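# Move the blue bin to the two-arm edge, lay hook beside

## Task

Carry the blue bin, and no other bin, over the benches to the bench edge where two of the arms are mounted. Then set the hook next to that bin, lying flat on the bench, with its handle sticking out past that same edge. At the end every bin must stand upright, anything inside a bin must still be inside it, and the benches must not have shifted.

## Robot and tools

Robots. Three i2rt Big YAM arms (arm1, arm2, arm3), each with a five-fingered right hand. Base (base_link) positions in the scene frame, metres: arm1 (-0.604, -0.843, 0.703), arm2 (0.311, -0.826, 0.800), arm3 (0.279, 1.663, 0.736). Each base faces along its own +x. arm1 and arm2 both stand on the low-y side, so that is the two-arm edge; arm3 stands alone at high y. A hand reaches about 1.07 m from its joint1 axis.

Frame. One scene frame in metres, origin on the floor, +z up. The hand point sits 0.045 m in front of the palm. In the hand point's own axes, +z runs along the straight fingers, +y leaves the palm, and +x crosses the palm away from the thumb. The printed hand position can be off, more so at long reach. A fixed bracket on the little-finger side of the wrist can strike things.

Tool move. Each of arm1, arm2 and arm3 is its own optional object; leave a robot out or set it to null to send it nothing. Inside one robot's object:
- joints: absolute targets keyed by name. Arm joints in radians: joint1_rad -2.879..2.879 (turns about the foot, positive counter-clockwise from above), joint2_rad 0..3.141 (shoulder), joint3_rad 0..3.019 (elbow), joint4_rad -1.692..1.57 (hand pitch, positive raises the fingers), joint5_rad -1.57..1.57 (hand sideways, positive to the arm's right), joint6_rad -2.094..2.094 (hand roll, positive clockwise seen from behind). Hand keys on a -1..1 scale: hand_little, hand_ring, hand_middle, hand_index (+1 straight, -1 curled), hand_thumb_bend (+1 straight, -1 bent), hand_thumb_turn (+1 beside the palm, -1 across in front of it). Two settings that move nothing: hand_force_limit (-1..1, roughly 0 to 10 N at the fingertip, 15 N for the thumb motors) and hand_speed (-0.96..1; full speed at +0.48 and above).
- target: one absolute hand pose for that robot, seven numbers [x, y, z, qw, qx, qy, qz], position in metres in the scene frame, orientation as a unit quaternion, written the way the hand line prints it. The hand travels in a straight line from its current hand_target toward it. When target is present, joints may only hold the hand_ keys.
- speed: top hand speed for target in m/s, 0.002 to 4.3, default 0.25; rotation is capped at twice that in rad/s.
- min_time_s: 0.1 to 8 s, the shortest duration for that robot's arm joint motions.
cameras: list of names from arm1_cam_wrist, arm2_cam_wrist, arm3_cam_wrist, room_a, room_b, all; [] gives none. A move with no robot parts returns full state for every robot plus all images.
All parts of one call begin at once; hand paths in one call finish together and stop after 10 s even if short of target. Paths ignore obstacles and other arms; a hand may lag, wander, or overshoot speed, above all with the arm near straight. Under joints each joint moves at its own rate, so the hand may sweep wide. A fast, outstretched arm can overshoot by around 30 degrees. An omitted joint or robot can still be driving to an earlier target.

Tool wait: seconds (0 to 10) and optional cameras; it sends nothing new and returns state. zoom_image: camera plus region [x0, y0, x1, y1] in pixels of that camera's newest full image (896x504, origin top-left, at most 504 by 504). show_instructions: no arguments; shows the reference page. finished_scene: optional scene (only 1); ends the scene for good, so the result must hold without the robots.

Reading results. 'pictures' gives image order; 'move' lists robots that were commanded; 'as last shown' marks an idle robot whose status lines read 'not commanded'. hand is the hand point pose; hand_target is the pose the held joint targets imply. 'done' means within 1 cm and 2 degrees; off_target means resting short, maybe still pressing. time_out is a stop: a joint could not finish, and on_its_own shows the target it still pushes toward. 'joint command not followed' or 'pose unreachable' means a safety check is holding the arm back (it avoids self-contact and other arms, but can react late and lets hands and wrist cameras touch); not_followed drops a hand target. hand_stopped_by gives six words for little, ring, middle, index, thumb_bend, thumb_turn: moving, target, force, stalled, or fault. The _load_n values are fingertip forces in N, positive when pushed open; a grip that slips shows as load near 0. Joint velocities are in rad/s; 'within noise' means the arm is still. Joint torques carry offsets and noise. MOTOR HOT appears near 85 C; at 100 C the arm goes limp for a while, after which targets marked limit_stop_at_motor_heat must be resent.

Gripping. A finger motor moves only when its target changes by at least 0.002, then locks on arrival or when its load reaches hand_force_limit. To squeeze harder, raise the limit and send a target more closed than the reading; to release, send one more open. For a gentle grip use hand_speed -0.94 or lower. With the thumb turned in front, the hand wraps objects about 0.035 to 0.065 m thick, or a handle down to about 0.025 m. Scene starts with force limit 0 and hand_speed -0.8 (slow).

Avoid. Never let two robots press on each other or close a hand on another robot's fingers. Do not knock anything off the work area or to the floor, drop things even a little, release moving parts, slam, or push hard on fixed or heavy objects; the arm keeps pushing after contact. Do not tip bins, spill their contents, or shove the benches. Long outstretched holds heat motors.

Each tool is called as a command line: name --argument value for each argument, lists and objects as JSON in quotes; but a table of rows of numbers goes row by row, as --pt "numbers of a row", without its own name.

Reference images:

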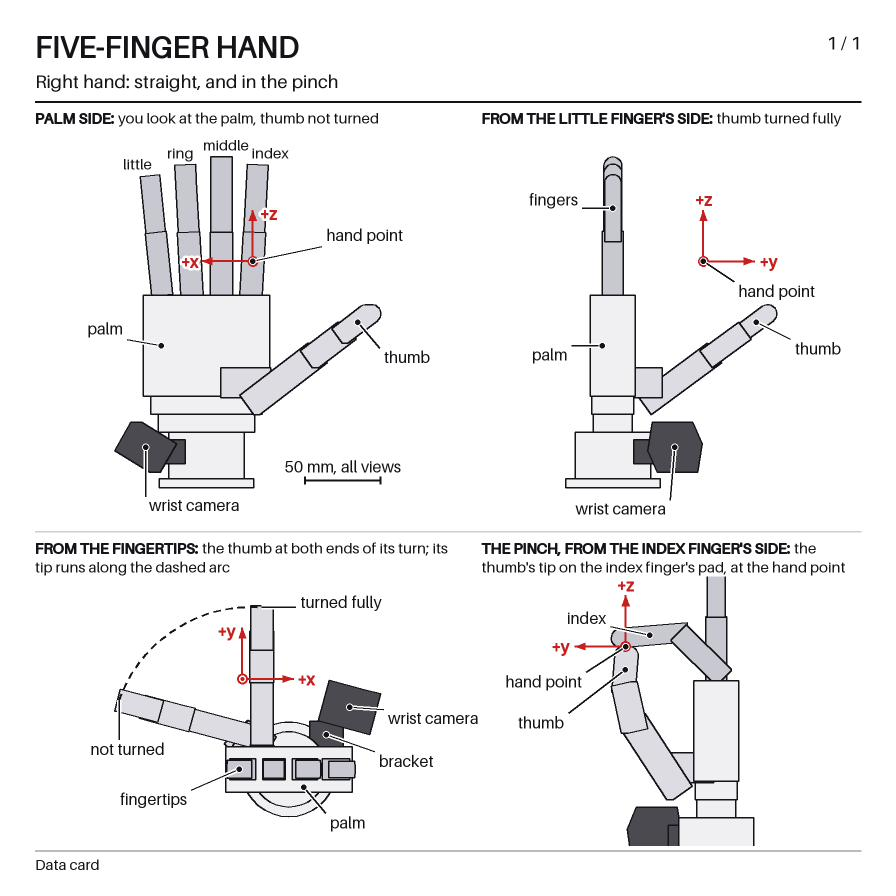

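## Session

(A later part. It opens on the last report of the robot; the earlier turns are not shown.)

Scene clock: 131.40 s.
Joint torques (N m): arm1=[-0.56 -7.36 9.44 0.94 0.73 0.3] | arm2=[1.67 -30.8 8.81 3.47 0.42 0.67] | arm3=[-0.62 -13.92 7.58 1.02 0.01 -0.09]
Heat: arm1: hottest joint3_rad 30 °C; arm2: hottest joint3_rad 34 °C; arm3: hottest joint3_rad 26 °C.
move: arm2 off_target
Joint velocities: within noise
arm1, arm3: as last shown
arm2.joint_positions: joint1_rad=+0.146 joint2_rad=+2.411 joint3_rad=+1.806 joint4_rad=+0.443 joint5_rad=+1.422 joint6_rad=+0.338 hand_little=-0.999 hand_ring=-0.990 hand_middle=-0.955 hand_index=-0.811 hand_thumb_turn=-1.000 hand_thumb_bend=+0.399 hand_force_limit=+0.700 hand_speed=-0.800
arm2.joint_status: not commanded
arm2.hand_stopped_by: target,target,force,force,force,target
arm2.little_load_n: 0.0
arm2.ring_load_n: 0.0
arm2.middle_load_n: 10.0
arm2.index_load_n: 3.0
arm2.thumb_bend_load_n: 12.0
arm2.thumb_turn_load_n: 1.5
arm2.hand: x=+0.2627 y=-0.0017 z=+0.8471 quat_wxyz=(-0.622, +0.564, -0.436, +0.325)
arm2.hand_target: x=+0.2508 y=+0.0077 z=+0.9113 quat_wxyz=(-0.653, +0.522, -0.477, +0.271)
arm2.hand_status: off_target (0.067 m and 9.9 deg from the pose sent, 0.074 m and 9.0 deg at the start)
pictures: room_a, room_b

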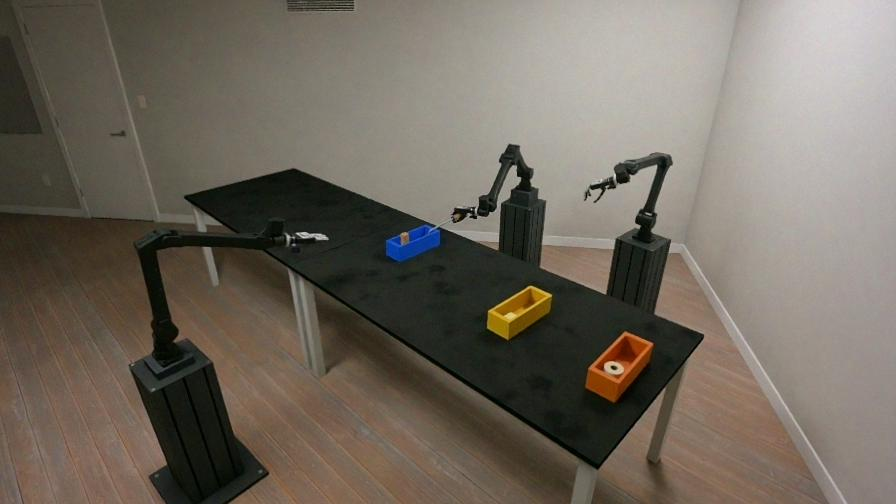

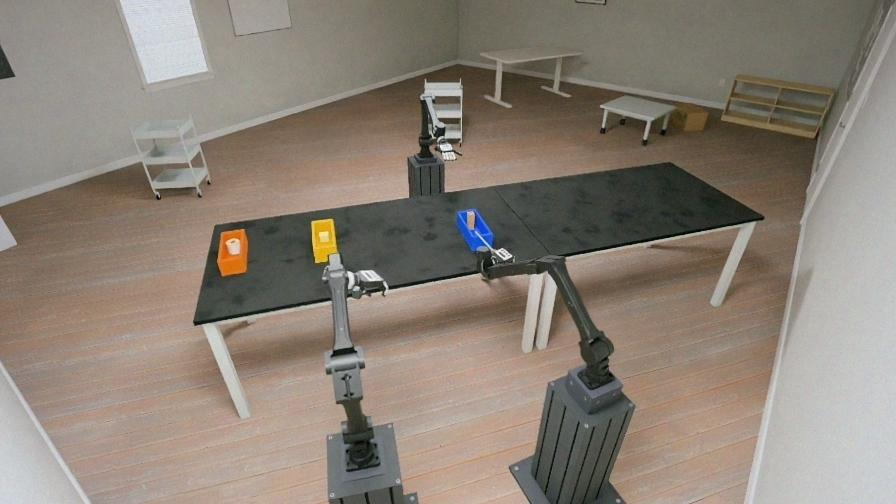

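move --arm2 '{"target": [0.25, -0.06, 0.93, 0.6533, -0.5213, 0.4776, -0.2706], "speed": 0.06}' --cameras '["room_b", "room_a"]'

zoom_image --camera "room_b" --region '[430, 180, 530, 280]'

zoom_image --camera "room_a" --region '[380, 170, 480, 260]'

Scene clock: 133.43 s.
Joint torques (N m): arm1=[-0.56 -7.53 9.55 0.9 0.71 0.3] | arm2=[1.14 -27.16 8.28 3.23 0.4 0.68] | arm3=[-0.67 -14.21 7.57 1.07 0.01 -0.09]
Heat: arm1: hottest joint3_rad 30 °C; arm2: hottest joint3_rad 34 °C; arm3: hottest joint3_rad 26 °C.
move: arm2 off_target
Joint velocities: within noise
arm1, arm3: as last shown
arm2.joint_positions: joint1_rad=+0.177 joint2_rad=+2.228 joint3_rad=+1.524 joint4_rad=+0.547 joint5_rad=+1.452 joint6_rad=+0.338 hand_little=-0.999 hand_ring=-0.990 hand_middle=-0.955 hand_index=-0.811 hand_thumb_turn=-1.000 hand_thumb_bend=+0.399 hand_force_limit=+0.700 hand_speed=-0.800
arm2.joint_status: not commanded
arm2.hand_stopped_by: target,target,force,force,force,target
arm2.little_load_n: 0.0
arm2.ring_load_n: 0.0
arm2.middle_load_n: 10.0
arm2.index_load_n: 2.5
arm2.thumb_bend_load_n: 12.0
arm2.thumb_turn_load_n: 1.5
arm2.hand: x=+0.2610 y=-0.0701 z=+0.8748 quat_wxyz=(-0.624, +0.562, -0.436, +0.324)
arm2.hand_target: x=+0.2510 y=-0.0618 z=+0.9296 quat_wxyz=(-0.654, +0.521, -0.477, +0.271)
arm2.hand_status: off_target (0.057 m and 9.6 deg from the pose sent, 0.102 m and 9.9 deg at the start)
pictures: room_a, room_b

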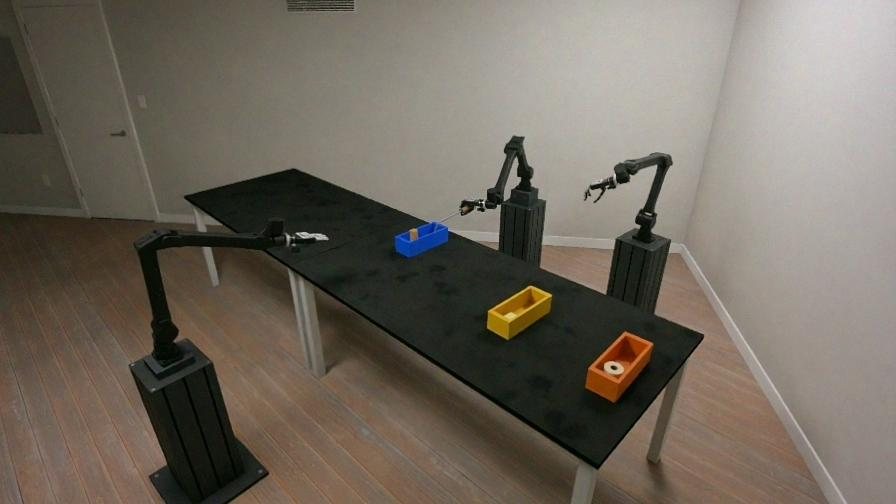

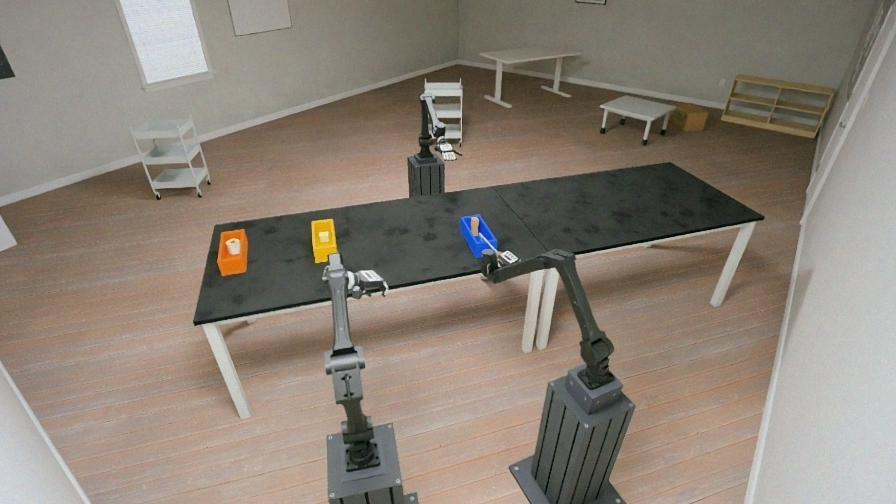

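Scaled by 5.040 from the camera's image (finer frame: 1280x720).

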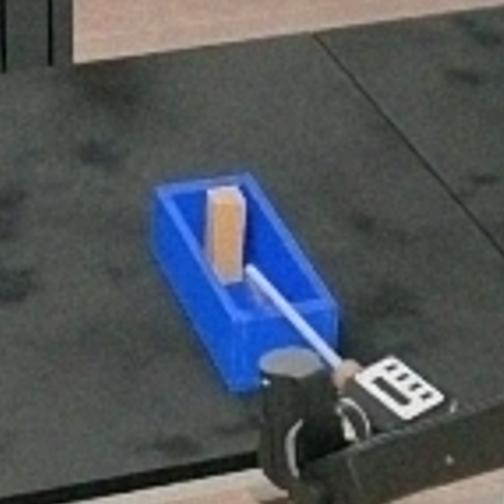

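Scaled by 5.040 from the camera's image (finer frame: 1280x720).

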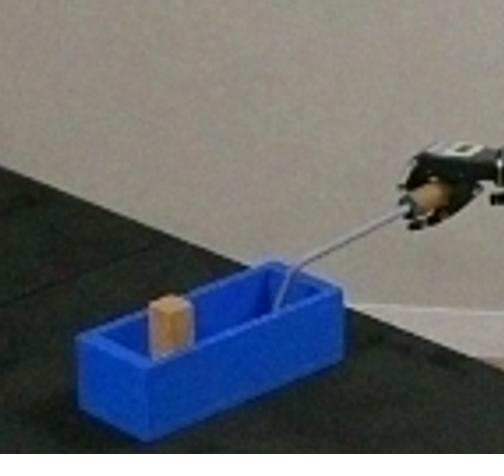

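move --arm2 '{"target": [0.25, -0.14, 0.93, 0.6533, -0.5213, 0.4776, -0.2706], "speed": 0.06}' --cameras '["room_b", "room_a"]'

zoom_image --camera "room_b" --region '[430, 180, 550, 290]'

zoom_image --camera "room_a" --region '[380, 170, 480, 260]'

Scene clock: 135.67 s.
Joint torques (N m): arm1=[-0.62 -7.41 9.51 1.03 0.73 0.28] | arm2=[1.2 -24.23 7.45 3.12 0.39 0.7] | arm3=[-0.56 -13.92 7.53 1.05 0 -0.1]
Heat: arm1: hottest joint3_rad 30 °C; arm2: hottest joint3_rad 33 °C; arm3: hottest joint3_rad 26 °C.
move: arm2 off_target
Joint velocities: within noise
arm1.joint_positions: joint1_rad=+0.023 joint2_rad=+1.249 joint3_rad=+1.316 joint4_rad=-0.853 joint5_rad=+1.001 joint6_rad=+0.727 hand_little=-0.200 hand_ring=+0.100 hand_middle=+0.150 hand_index=+0.100 hand_thumb_turn=-1.000 hand_thumb_bend=+0.600 hand_force_limit=+0.200 hand_speed=-0.850
arm1.joint_status: not commanded
arm1.hand_stopped_by: target,target,target,target,target,target
arm1.little_load_n: 0.0
arm1.ring_load_n: 0.0
arm1.middle_load_n: 0.0
arm1.index_load_n: 0.0
arm1.thumb_bend_load_n: 0.0
arm1.thumb_turn_load_n: 0.0
arm1.hand: x=-0.4504 y=-0.3519 z=+1.0534 quat_wxyz=(-0.460, +0.685, -0.474, +0.307)
arm1.hand_target: x=-0.4501 y=-0.3500 z=+1.0499 quat_wxyz=(-0.457, +0.684, -0.478, +0.307)
arm1.hand_status: not commanded
arm2.joint_positions: joint1_rad=+0.220 joint2_rad=+2.075 joint3_rad=+1.248 joint4_rad=+0.675 joint5_rad=+1.495 joint6_rad=+0.338 hand_little=-0.999 hand_ring=-0.990 hand_middle=-0.955 hand_index=-0.811 hand_thumb_turn=-1.000 hand_thumb_bend=+0.399 hand_force_limit=+0.700 hand_speed=-0.800
arm2.joint_status: not commanded
arm2.hand_stopped_by: target,target,force,force,force,target
arm2.little_load_n: 0.0
arm2.ring_load_n: 0.0
arm2.middle_load_n: 10.0
arm2.index_load_n: 2.5
arm2.thumb_bend_load_n: 12.5
arm2.thumb_turn_load_n: 1.5
arm2.hand: x=+0.2602 y=-0.1491 z=+0.8836 quat_wxyz=(-0.628, +0.559, -0.436, +0.323)
arm2.hand_target: x=+0.2508 y=-0.1413 z=+0.9296 quat_wxyz=(-0.655, +0.521, -0.476, +0.272)
arm2.hand_status: off_target (0.048 m and 9.3 deg from the pose sent, 0.090 m and 9.6 deg at the start)
arm3: as last shown
arm3.thumb_turn_load_n: -0.5
pictures: room_a, room_b

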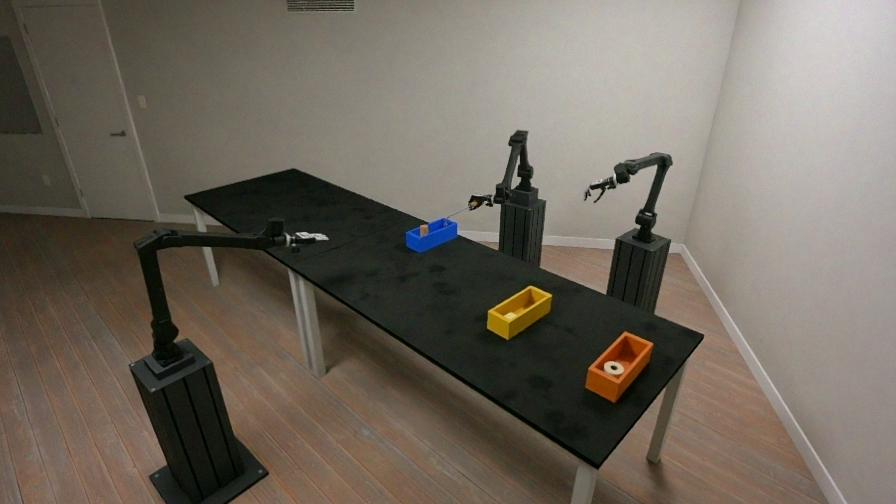

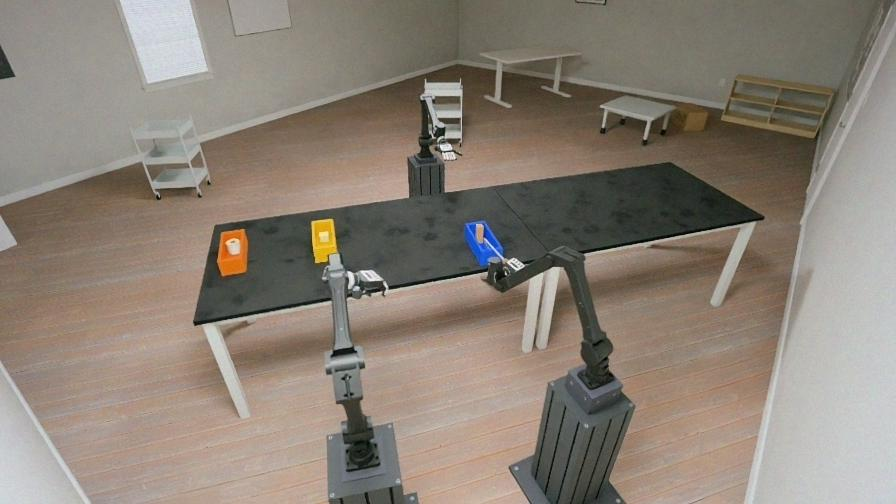

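Scaled by 4.200 from the camera's image (finer frame: 1280x720).

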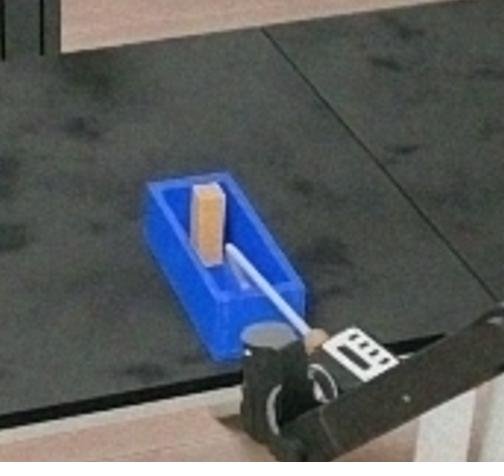

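Scaled by 5.040 from the camera's image (finer frame: 1280x720).

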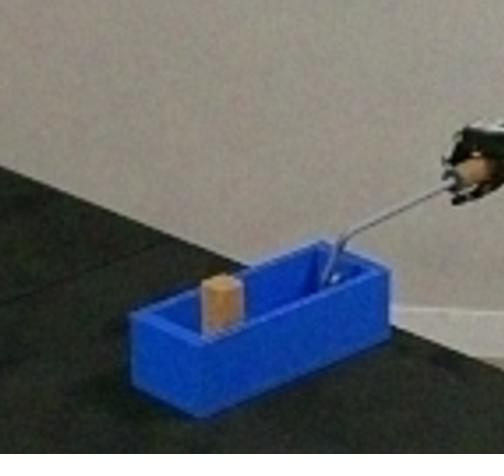

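move --cameras '["room_a","room_b","arm2_cam_wrist"]'

Scene clock: 136.43 s.
Joint torques (N m): arm1=[-0.73 -7.36 9.5 0.88 0.72 0.28] | arm2=[1.26 -24.47 7.32 3.37 0.39 0.68] | arm3=[-0.67 -14.15 7.6 1.07 0 -0.08]
Heat: arm1: hottest joint3_rad 30 °C; arm2: hottest joint3_rad 33 °C; arm3: hottest joint3_rad 26 °C.
Joint velocities: within noise
arm1.joint_positions: joint1_rad=+0.023 joint2_rad=+1.249 joint3_rad=+1.316 joint4_rad=-0.853 joint5_rad=+1.001 joint6_rad=+0.727 hand_little=-0.200 hand_ring=+0.100 hand_middle=+0.150 hand_index=+0.100 hand_thumb_turn=-1.000 hand_thumb_bend=+0.600 hand_force_limit=+0.200 hand_speed=-0.850
arm1.joint_status: not commanded
arm1.hand_stopped_by: target,target,target,target,target,target
arm1.little_load_n: 0.0
arm1.ring_load_n: 0.0
arm1.middle_load_n: 0.0
arm1.index_load_n: 0.0
arm1.thumb_bend_load_n: 0.0
arm1.thumb_turn_load_n: 0.0
arm1.hand: x=-0.4504 y=-0.3519 z=+1.0534 quat_wxyz=(-0.460, +0.685, -0.474, +0.307) (m; scene frame)
arm1.hand_target: x=-0.4501 y=-0.3500 z=+1.0499 quat_wxyz=(-0.457, +0.684, -0.478, +0.307) (m; scene frame)
arm1.hand_status: not commanded
arm2.joint_positions: joint1_rad=+0.220 joint2_rad=+2.075 joint3_rad=+1.248 joint4_rad=+0.676 joint5_rad=+1.495 joint6_rad=+0.338 hand_little=-0.999 hand_ring=-0.990 hand_middle=-0.955 hand_index=-0.811 hand_thumb_turn=-1.000 hand_thumb_bend=+0.399 hand_force_limit=+0.700 hand_speed=-0.800
arm2.joint_status: not commanded
arm2.hand_stopped_by: target,target,force,force,force,target
arm2.little_load_n: 0.0
arm2.ring_load_n: 0.0
arm2.middle_load_n: 10.0
arm2.index_load_n: 2.5
arm2.thumb_bend_load_n: 12.0
arm2.thumb_turn_load_n: 1.5
arm2.hand: x=+0.2602 y=-0.1491 z=+0.8837 quat_wxyz=(-0.628, +0.558, -0.436, +0.323) (m; scene frame)
arm2.hand_target: x=+0.2508 y=-0.1413 z=+0.9297 quat_wxyz=(-0.655, +0.521, -0.476, +0.272) (m; scene frame)
arm2.hand_status: off_target (0.048 m and 9.2 deg from the pose sent, 0.090 m and 9.6 deg at the start)
arm3.joint_positions: joint1_rad=-0.082 joint2_rad=+1.646 joint3_rad=+1.278 joint4_rad=+0.134 joint5_rad=-0.042 joint6_rad=-0.012 hand_little=+1.000 hand_ring=+1.000 hand_middle=+1.000 hand_index=+1.000 hand_thumb_turn=+1.000 hand_thumb_bend=+1.000 hand_force_limit=+0.000 hand_speed=-0.800
arm3.joint_status: not commanded
arm3.hand_stopped_by: target,target,target,target,target,target
arm3.little_load_n: 0.0
arm3.ring_load_n: 0.0
arm3.middle_load_n: 0.0
arm3.index_load_n: 0.0
arm3.thumb_bend_load_n: 0.0
arm3.thumb_turn_load_n: 0.0
arm3.hand: x=+0.2945 y=+0.9453 z=+0.9902 quat_wxyz=(-0.002, +0.006, -0.781, +0.625) (m; scene frame)
arm3.hand_target: x=+0.2852 y=+0.9502 z=+0.9704 quat_wxyz=(+0.000, +0.000, -0.793, +0.609) (m; scene frame)
arm3.hand_status: not commanded
pictures: arm2_cam_wrist, room_a, room_b
camera_calibration:
arm2_cam_wrist: T_world_to_cam=[[0.02385, -0.02897, -0.9993, 0.87188], [-0.82784, 0.55981, -0.03598, 0.32623], [0.56046, 0.82812, -0.01063, 0.10102]] pos_world=[0.19265, -0.24102, 0.88408]

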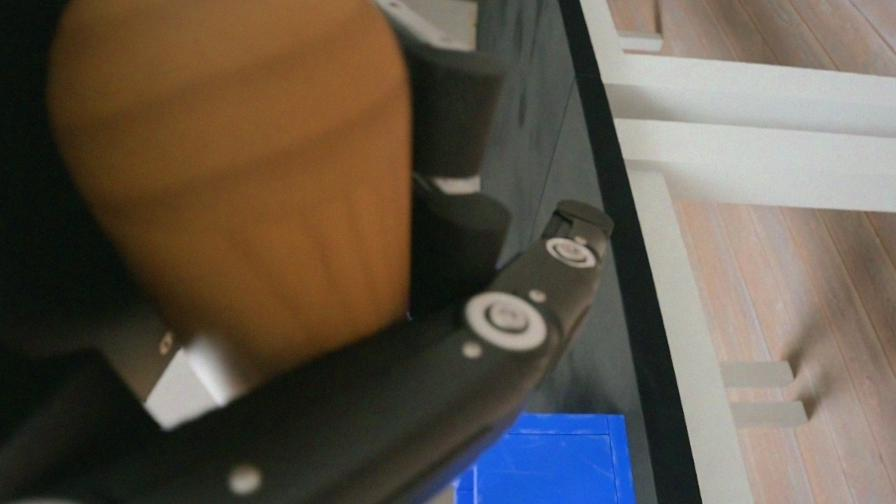

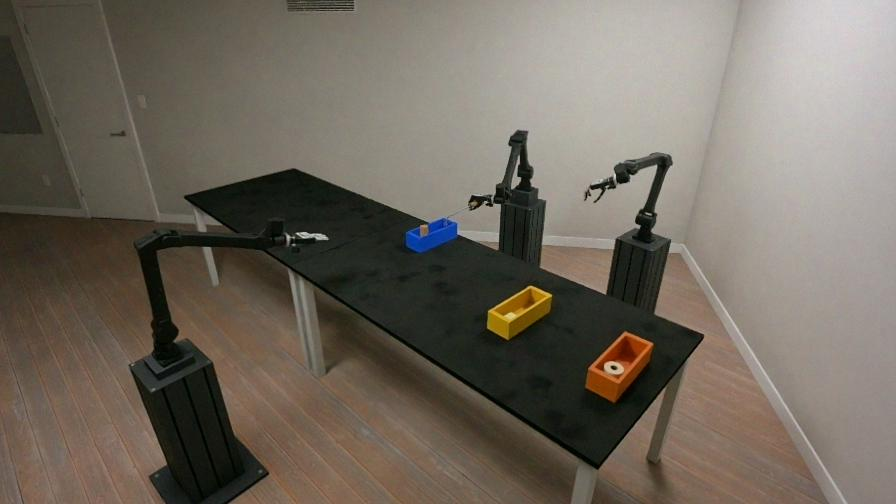

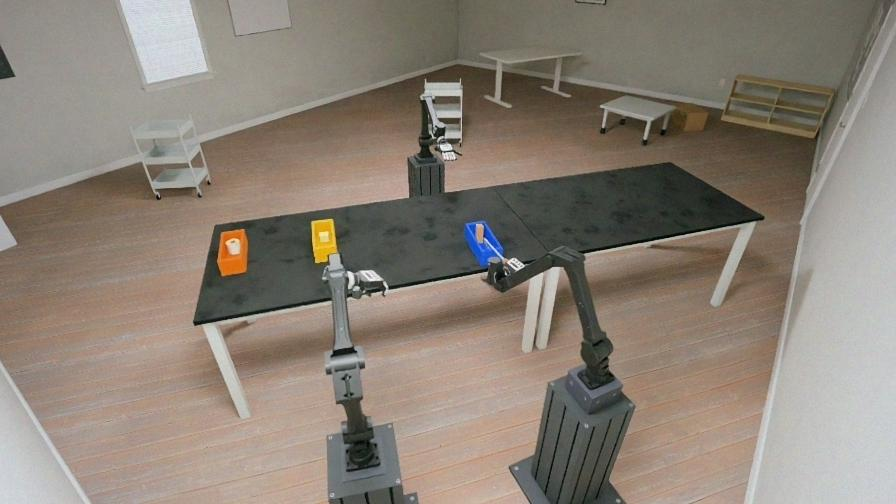

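zoom_image --camera "room_b" --region '[430, 200, 560, 300]'

zoom_image --camera "room_a" --region '[390, 180, 500, 270]'

Scaled by 3.877 from the camera's image (finer frame: 1280x720).

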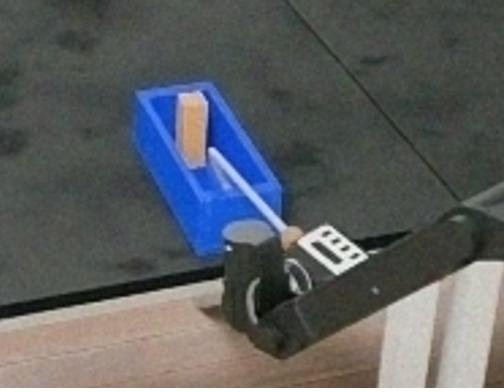

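Scaled by 4.582 from the camera's image (finer frame: 1280x720).

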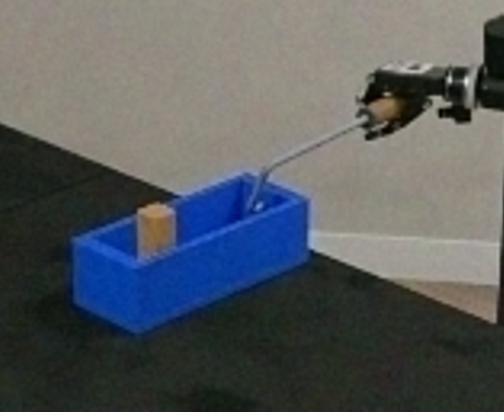

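move --arm2 '{"target": [0.25, -0.178, 0.93, 0.6533, -0.5213, 0.4776, -0.2706], "speed": 0.05}' --cameras '["room_a","room_b","arm2_cam_wrist"]'

zoom_image --camera "room_b" --region '[430, 200, 560, 300]'

Scene clock: 138.30 s.
Joint torques (N m): arm1=[-0.5 -7.18 9.47 0.91 0.73 0.27] | arm2=[1.2 -22.36 6.95 3.38 0.37 0.66] | arm3=[-0.62 -14.1 7.56 1.07 0.01 -0.09]
Heat: arm1: hottest joint3_rad 30 °C; arm2: hottest joint3_rad 33 °C; arm3: hottest joint3_rad 26 °C.
move: arm2 off_target
Joint velocities: within noise
arm1, arm3: as last shown
arm2.joint_positions: joint1_rad=+0.244 joint2_rad=+2.008 joint3_rad=+1.131 joint4_rad=+0.732 joint5_rad=+1.519 joint6_rad=+0.338 hand_little=-0.999 hand_ring=-0.990 hand_middle=-0.955 hand_index=-0.811 hand_thumb_turn=-1.000 hand_thumb_bend=+0.399 hand_force_limit=+0.700 hand_speed=-0.800
arm2.joint_status: not commanded
arm2.hand_stopped_by: target,target,force,force,force,target
arm2.little_load_n: 0.0
arm2.ring_load_n: 0.0
arm2.middle_load_n: 10.0
arm2.index_load_n: 3.0
arm2.thumb_bend_load_n: 12.0
arm2.thumb_turn_load_n: 1.5
arm2.hand: x=+0.2597 y=-0.1864 z=+0.8877 quat_wxyz=(-0.630, +0.556, -0.436, +0.322)
arm2.hand_target: x=+0.2508 y=-0.1791 z=+0.9295 quat_wxyz=(-0.655, +0.520, -0.476, +0.272)
arm2.hand_status: off_target (0.044 m and 8.9 deg from the pose sent, 0.056 m and 9.2 deg at the start)
pictures: arm2_cam_wrist, room_a, room_b
arm2_cam_wrist: T_world_to_cam=[[0.02527, -0.0227, -0.99942, 0.87572], [-0.82794, 0.55981, -0.03365, 0.34481], [0.56025, 0.82831, -0.00465, 0.12708]] pos_world=[0.19216, -0.27841, 0.8874]

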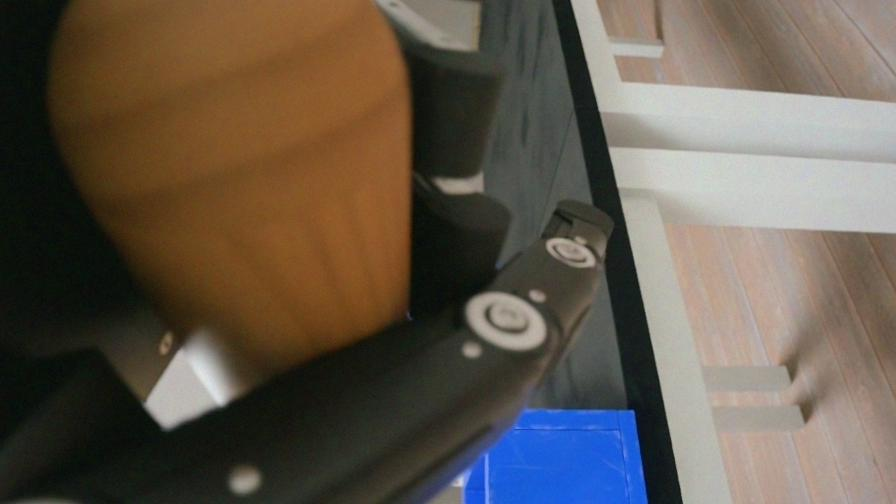

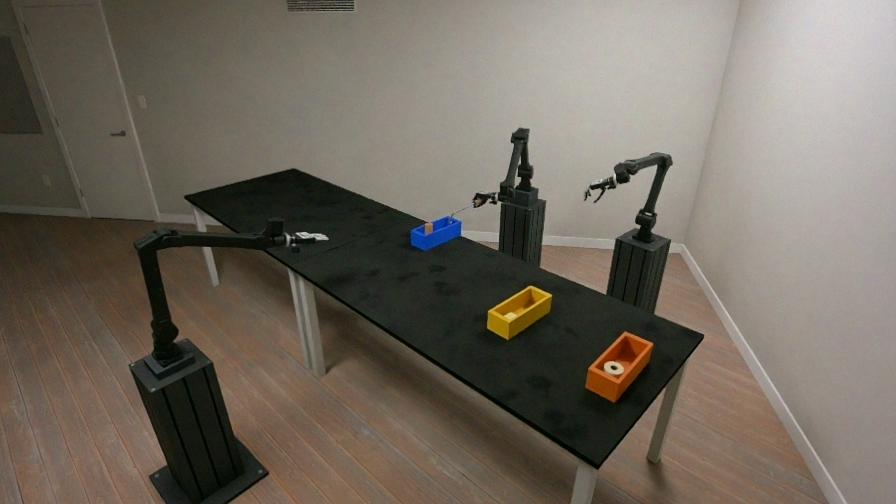

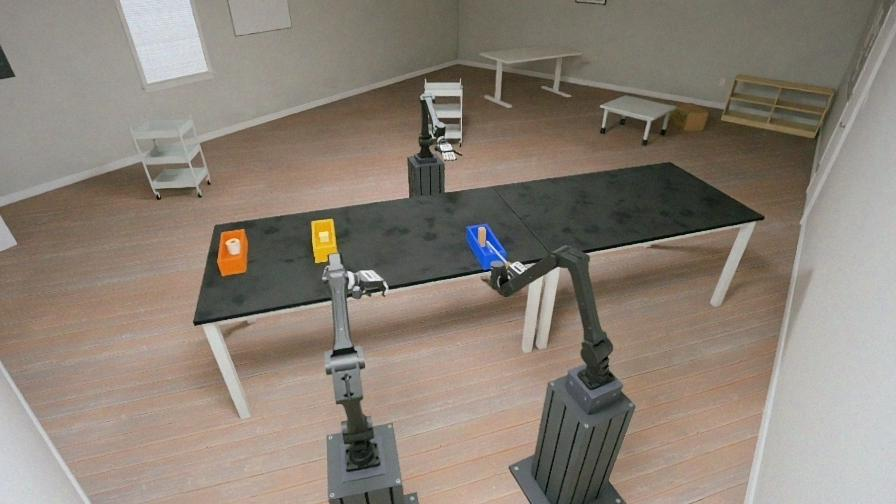

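Scaled by 3.877 from the camera's image (finer frame: 1280x720).

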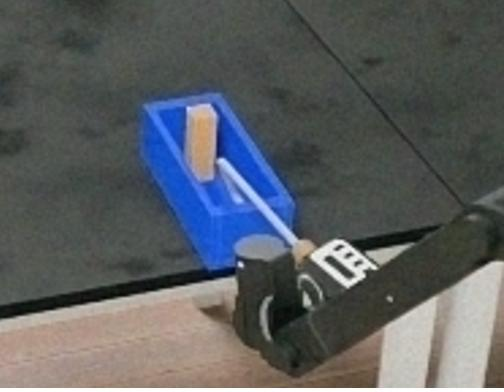

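move --arm2 '{"target": [0.25, -0.148, 0.94, 0.6533, -0.5213, 0.4776, -0.2706], "speed": 0.05}'

move --arm2 '{"target": [0.25, -0.145, 1.08, 0.6533, -0.5213, 0.4776, -0.2706], "speed": 0.06}' --cameras '["room_a","room_b"]'

zoom_image --camera "room_b" --region '[430, 180, 560, 300]'

zoom_image --camera "room_a" --region '[390, 160, 500, 270]'

Scene clock: 139.97 s.
Joint torques (N m): arm1=[-0.5 -7.41 9.47 0.95 0.74 0.31] | arm2=[-0.56 -20.13 11.48 2.91 0.02 0.62] | arm3=[-0.44 -14.1 7.47 1.06 -0.01 -0.1]
Heat: arm1: hottest joint3_rad 30 °C; arm2: hottest joint3_rad 33 °C; arm3: hottest joint3_rad 26 °C.
move: arm2 off_target
Joint velocities: within noise
arm1, arm3: as last shown
arm2.joint_positions: joint1_rad=+0.244 joint2_rad=+2.008 joint3_rad=+1.159 joint4_rad=+0.735 joint5_rad=+1.508 joint6_rad=+0.296 hand_little=-0.999 hand_ring=-0.990 hand_middle=-0.955 hand_index=-0.811 hand_thumb_turn=-1.000 hand_thumb_bend=+0.399 hand_force_limit=+0.700 hand_speed=-0.800
arm2.joint_status: not commanded
arm2.hand_stopped_by: target,target,force,force,force,target
arm2.little_load_n: 0.0
arm2.ring_load_n: 0.0
arm2.middle_load_n: 10.0
arm2.index_load_n: 3.0
arm2.thumb_bend_load_n: 12.5
arm2.thumb_turn_load_n: 1.5
arm2.hand: x=+0.2553 y=-0.1773 z=+0.8965 quat_wxyz=(-0.630, +0.561, -0.430, +0.322)
arm2.hand_target: x=+0.2511 y=-0.1522 z=+0.9410 quat_wxyz=(-0.656, +0.520, -0.475, +0.272)
arm2.hand_status: off_target (0.053 m and 9.6 deg from the pose sent, 0.066 m and 8.9 deg at the start)
pictures: none

Scene clock: 143.03 s.
Joint torques (N m): arm1=[-0.79 -7.36 9.48 0.88 0.72 0.3] | arm2=[-0.67 -22.07 13.91 1.94 -0.1 0.63] | arm3=[-0.56 -14.1 7.58 1.1 0 -0.11]
Heat: arm1: hottest joint3_rad 30 °C; arm2: hottest joint3_rad 33 °C; arm3: hottest joint3_rad 26 °C.
move: arm2 off_target
Joint velocities: within noise
arm1, arm3: as last shown
arm2.joint_positions: joint1_rad=+0.243 joint2_rad=+1.843 joint3_rad=+1.257 joint4_rad=+0.567 joint5_rad=+1.508 joint6_rad=+0.178 hand_little=-0.999 hand_ring=-0.990 hand_middle=-0.955 hand_index=-0.811 hand_thumb_turn=-1.000 hand_thumb_bend=+0.399 hand_force_limit=+0.700 hand_speed=-0.800
arm2.joint_status: not commanded
arm2.hand_stopped_by: target,target,force,force,force,target
arm2.little_load_n: 0.0
arm2.ring_load_n: 0.0
arm2.middle_load_n: 10.0
arm2.index_load_n: 3.0
arm2.thumb_bend_load_n: 12.0
arm2.thumb_turn_load_n: 1.5
arm2.hand: x=+0.2517 y=-0.1677 z=+1.0108 quat_wxyz=(-0.628, +0.564, -0.422, +0.330)
arm2.hand_target: x=+0.2516 y=-0.1517 z=+1.0802 quat_wxyz=(-0.658, +0.517, -0.474, +0.273)
arm2.hand_status: off_target (0.073 m and 11.0 deg from the pose sent, 0.186 m and 9.6 deg at the start)
arm3.little_load_n: -0.5

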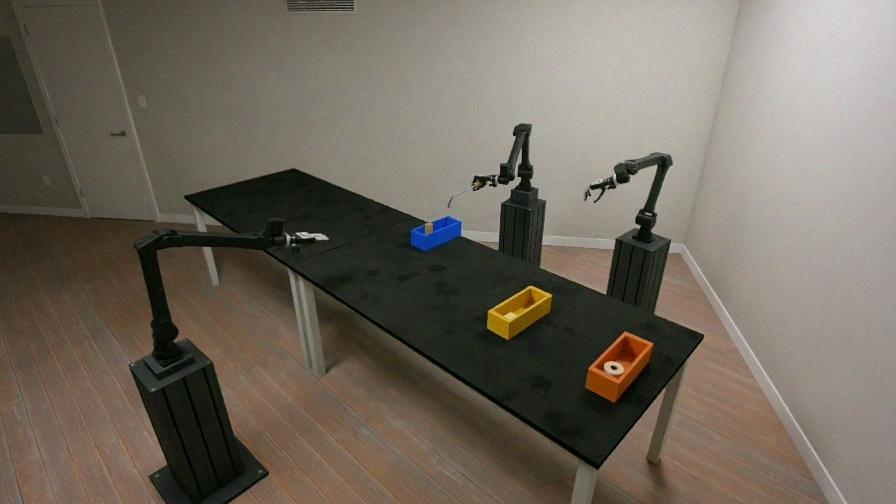

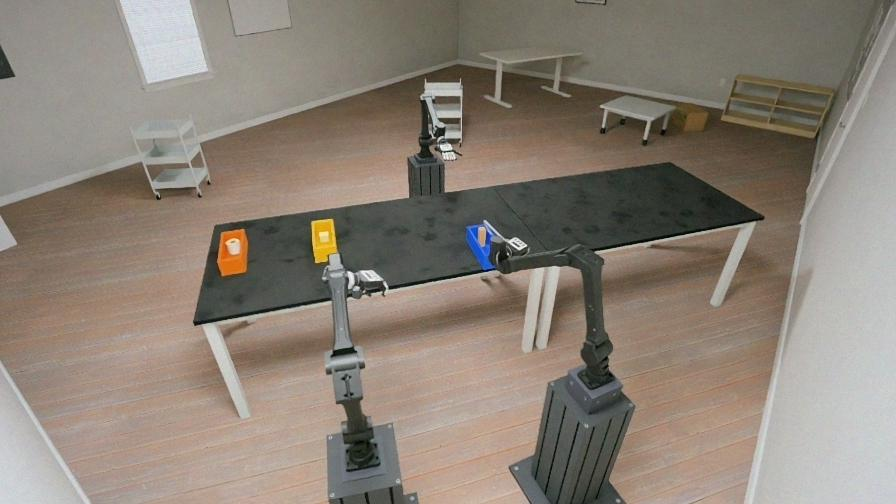

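Scaled by 3.877 from the camera's image (finer frame: 1280x720).

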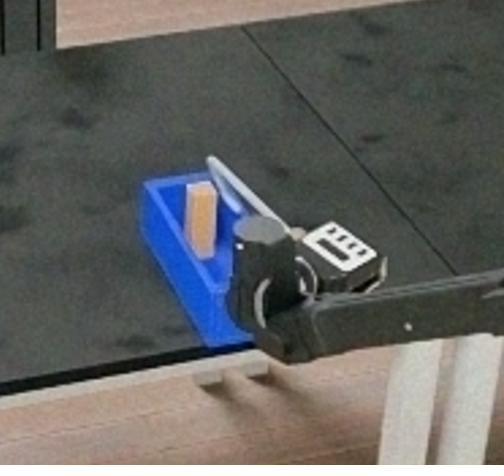

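Scaled by 4.582 from the camera's image (finer frame: 1280x720).

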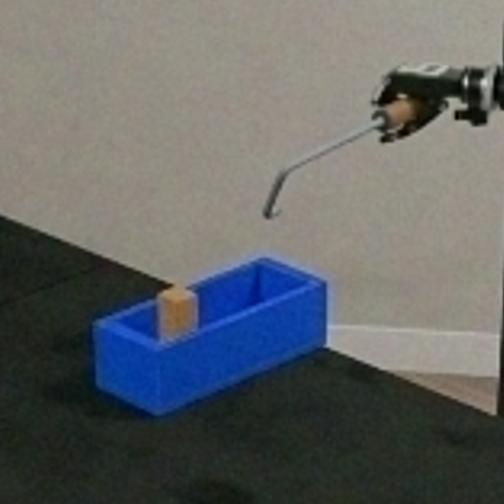

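move --arm2 '{"target": [0.2, -0.17, 1.1, -0.430, 0.629, -0.634, 0.130], "speed": 0.25}'

move --arm2 '{"target": [0.15, -0.15, 1.08, -0.161, 0.670, -0.724, -0.025], "speed": 0.25}' --cameras '["room_a","room_b"]'

Scene clock: 149.43 s.
Joint torques (N m): arm1=[-0.32 -7.3 9.47 0.91 0.72 0.28] | arm2=[0.73 -21.48 14.43 2.47 0.23 0.59] | arm3=[-0.62 -14.15 7.56 1.06 -0.01 -0.09]
Heat: arm1: hottest joint3_rad 30 °C; arm2: hottest joint3_rad 34 °C; arm3: hottest joint3_rad 26 °C.
move: arm2 off_target
Joint velocities: within noise
arm1, arm3: as last shown
arm2.joint_positions: joint1_rad=+0.317 joint2_rad=+1.804 joint3_rad=+1.284 joint4_rad=+0.474 joint5_rad=+1.561 joint6_rad=+0.063 hand_little=-0.999 hand_ring=-0.990 hand_middle=-0.955 hand_index=-0.811 hand_thumb_turn=-1.000 hand_thumb_bend=+0.399 hand_force_limit=+0.700 hand_speed=-0.800
arm2.joint_status: not commanded
arm2.hand_stopped_by: target,target,force,force,force,target
arm2.little_load_n: 0.0
arm2.ring_load_n: 0.0
arm2.middle_load_n: 10.0
arm2.index_load_n: 3.0
arm2.thumb_bend_load_n: 12.0
arm2.thumb_turn_load_n: 1.5
arm2.hand: x=+0.2135 y=-0.1894 z=+1.0316 quat_wxyz=(-0.607, +0.597, -0.375, +0.368)
arm2.hand_target: x=+0.2025 y=-0.1763 z=+1.1001 quat_wxyz=(-0.641, +0.557, -0.431, +0.306)
arm2.hand_status: off_target (0.072 m and 45.6 deg from the pose sent, 0.103 m and 41.3 deg at the start; pose on its path clipped on 91 of 109 steps; a joint's target at an end of its range on 83 of 109 steps)
arm3.little_load_n: 0.0
arm3.thumb_turn_load_n: -0.5
pictures: none

Scene clock: 154.83 s.
Joint torques (N m): arm1=[-0.5 -7.36 9.48 0.94 0.73 0.29] | arm2=[0.97 -19.6 14.67 2.4 0.1 0.55] | arm3=[-0.62 -13.86 7.54 1.09 0 -0.09]
Heat: arm1: hottest joint3_rad 30 °C; arm2: hottest joint3_rad 35 °C; arm3: hottest joint3_rad 26 °C.
move: arm2 off_target
Joint velocities: within noise
arm1, arm3: as last shown
arm2.joint_positions: joint1_rad=+0.369 joint2_rad=+1.877 joint3_rad=+1.397 joint4_rad=+0.514 joint5_rad=+1.562 joint6_rad=-0.092 hand_little=-0.999 hand_ring=-0.990 hand_middle=-0.955 hand_index=-0.811 hand_thumb_turn=-1.000 hand_thumb_bend=+0.399 hand_force_limit=+0.700 hand_speed=-0.800
arm2.joint_status: not commanded
arm2.hand_stopped_by: target,target,force,force,force,target
arm2.little_load_n: 0.0
arm2.ring_load_n: 0.0
arm2.middle_load_n: 10.0
arm2.index_load_n: 2.5
arm2.thumb_bend_load_n: 12.0
arm2.thumb_turn_load_n: 1.5
arm2.hand: x=+0.1672 y=-0.1710 z=+1.0361 quat_wxyz=(-0.602, +0.619, -0.336, +0.375)
arm2.hand_target: x=+0.1516 y=-0.1545 z=+1.0805 quat_wxyz=(-0.630, +0.592, -0.381, +0.327)
arm2.hand_status: off_target (0.052 m and 83.5 deg from the pose sent, 0.089 m and 81.1 deg at the start; pose on its path clipped on 145 of 162 steps; a joint's target at an end of its range on 162 of 162 steps)
arm3.ring_load_n: -0.5

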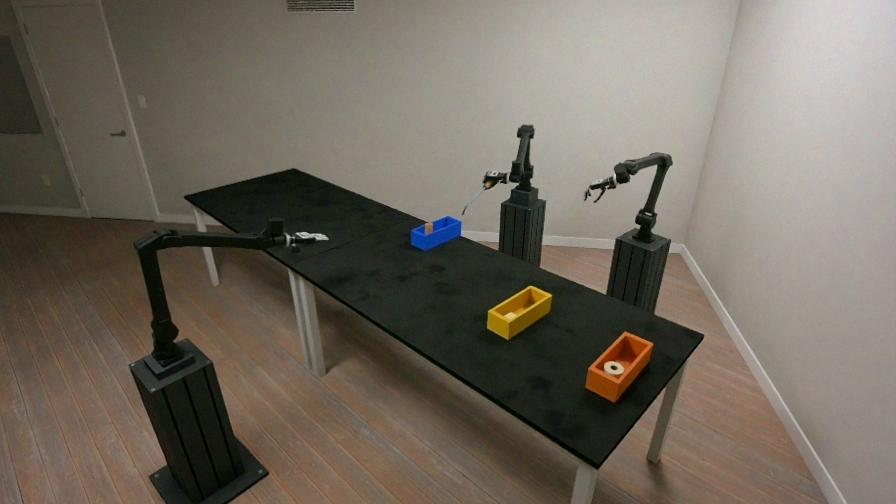

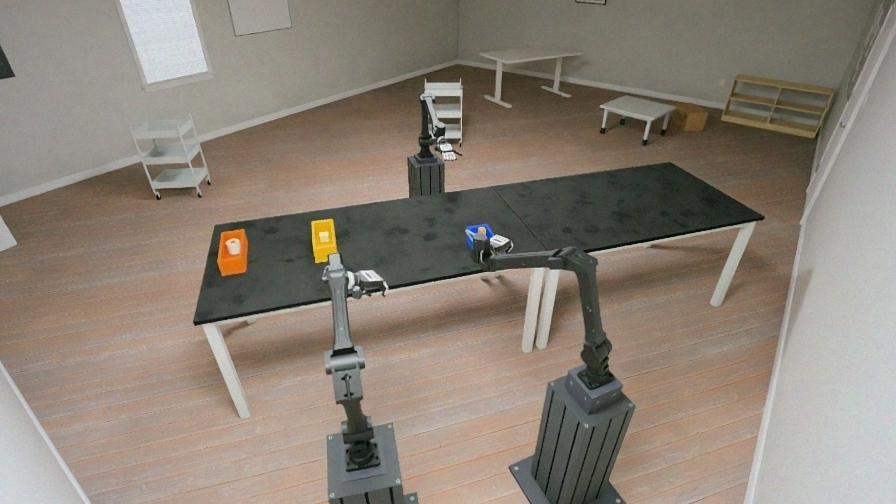

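move --arm2 '{"joints": {"joint1_rad": 0.2, "joint2_rad": 1.86, "joint3_rad": 1.45, "joint4_rad": -1.0, "joint5_rad": -0.4, "joint6_rad": 1.85}, "min_time_s": 5}' --cameras '["room_a","room_b","arm2_cam_wrist"]'

zoom_image --camera "room_b" --region '[430, 180, 560, 300]'

zoom_image --camera "room_a" --region '[400, 150, 530, 270]'

Scene clock: 161.90 s.
Joint torques (N m): arm1=[-0.38 -7.47 9.51 0.91 0.73 0.3] | arm2=[-0.56 -19.9 11.81 0.73 -0.9 -0.06] | arm3=[-0.38 -13.98 7.51 1.05 0.02 -0.1]
Heat: arm1: hottest joint3_rad 30 °C; arm2: hottest joint3_rad 35 °C; arm3: hottest joint3_rad 26 °C.
move: arm2 done
Joint velocities: within noise
arm1, arm3: as last shown
arm2.joint_positions: joint1_rad=+0.209 joint2_rad=+1.878 joint3_rad=+1.397 joint4_rad=-1.006 joint5_rad=-0.390 joint6_rad=+1.859 hand_little=-0.999 hand_ring=-0.990 hand_middle=-0.955 hand_index=-0.810 hand_thumb_turn=-1.000 hand_thumb_bend=+0.399 hand_force_limit=+0.700 hand_speed=-0.800
arm2.joint_status: all done
arm2.hand_stopped_by: target,target,force,force,force,target
arm2.little_load_n: 0.0
arm2.ring_load_n: 0.5
arm2.middle_load_n: 9.5
arm2.index_load_n: 6.0
arm2.thumb_bend_load_n: 11.5
arm2.thumb_turn_load_n: 2.5
arm2.hand: x=-0.0074 y=-0.2974 z=+0.8635 quat_wxyz=(+0.151, +0.719, -0.667, -0.122)
arm2.hand_target: x=-0.0119 y=-0.2739 z=+0.8984 quat_wxyz=(+0.136, +0.722, -0.659, -0.159)
arm2.hand_status: not commanded
arm3.ring_load_n: 0.0
pictures: arm2_cam_wrist, room_a, room_b
arm2_cam_wrist: T_world_to_cam=[[-0.88657, -0.28584, 0.36373, -0.40633], [-0.0545, 0.84532, 0.53148, -0.21238], [-0.45938, 0.45137, -0.76501, 0.90536]] pos_world=[0.04409, -0.34527, 0.95328]

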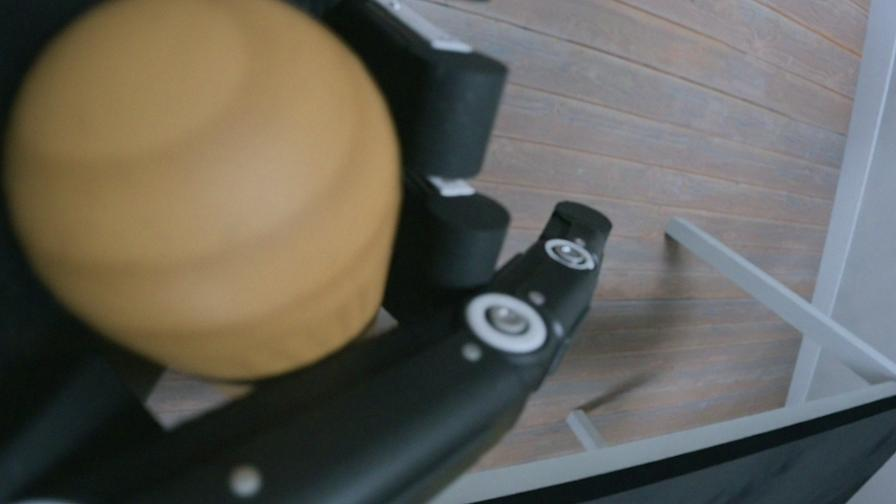

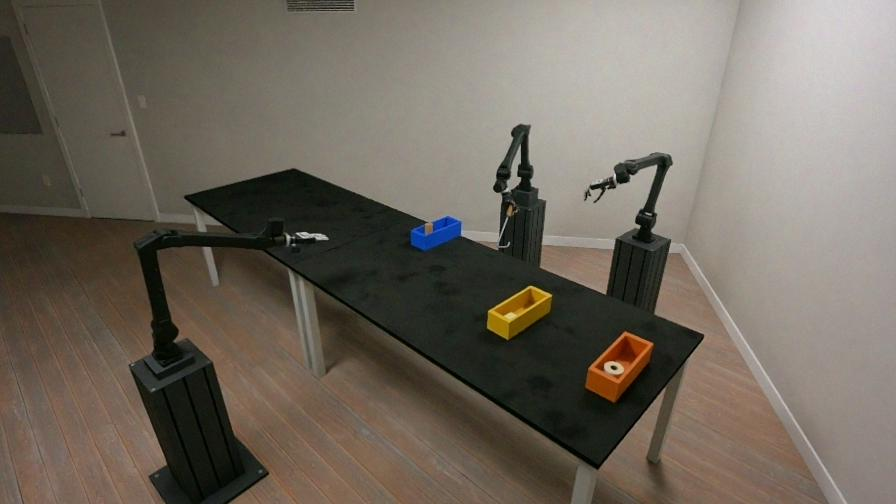

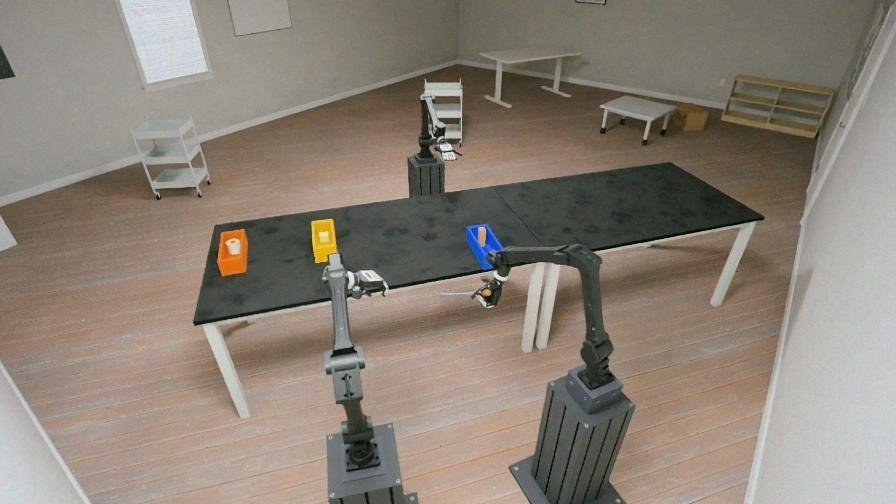

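Scaled by 3.877 from the camera's image (finer frame: 1280x720).

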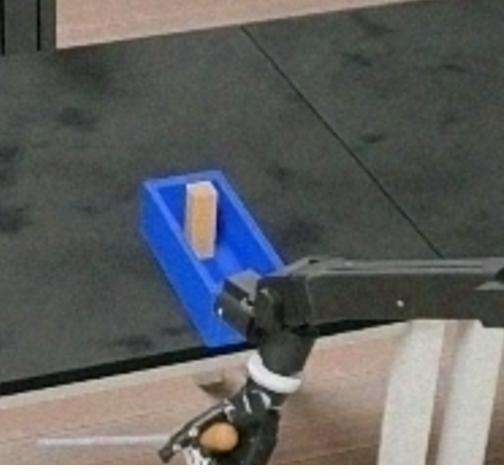

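Scaled by 3.877 from the camera's image (finer frame: 1280x720).

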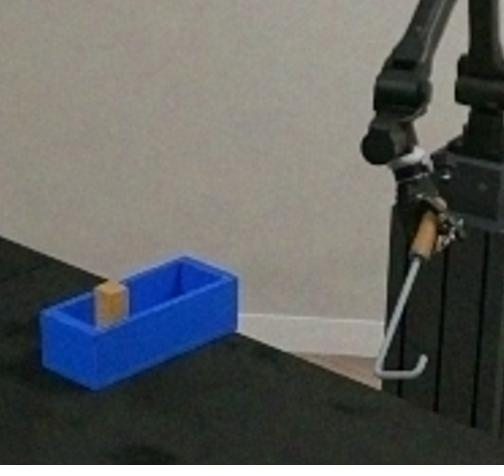

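zoom_image --camera "room_b" --region '[430, 270, 500, 320]'

zoom_image --camera "room_a" --region '[480, 190, 540, 260]'

Scaled by 7.200 from the camera's image (finer frame: 1280x720).

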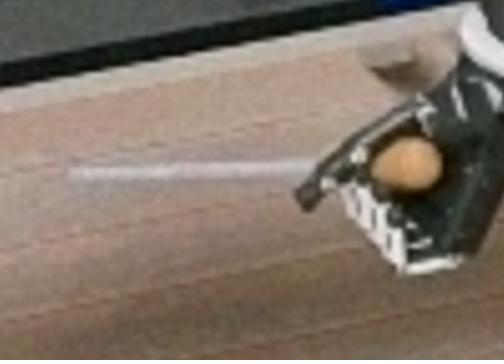

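Scaled by 7.200 from the camera's image (finer frame: 1280x720).

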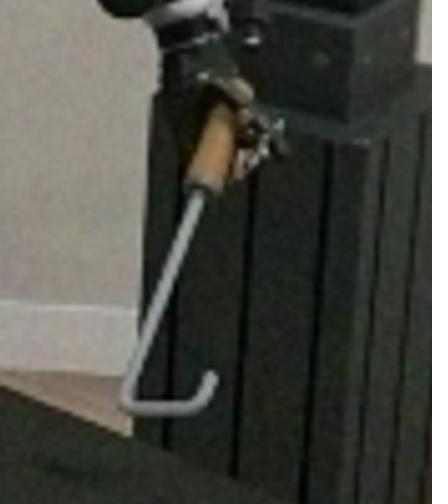

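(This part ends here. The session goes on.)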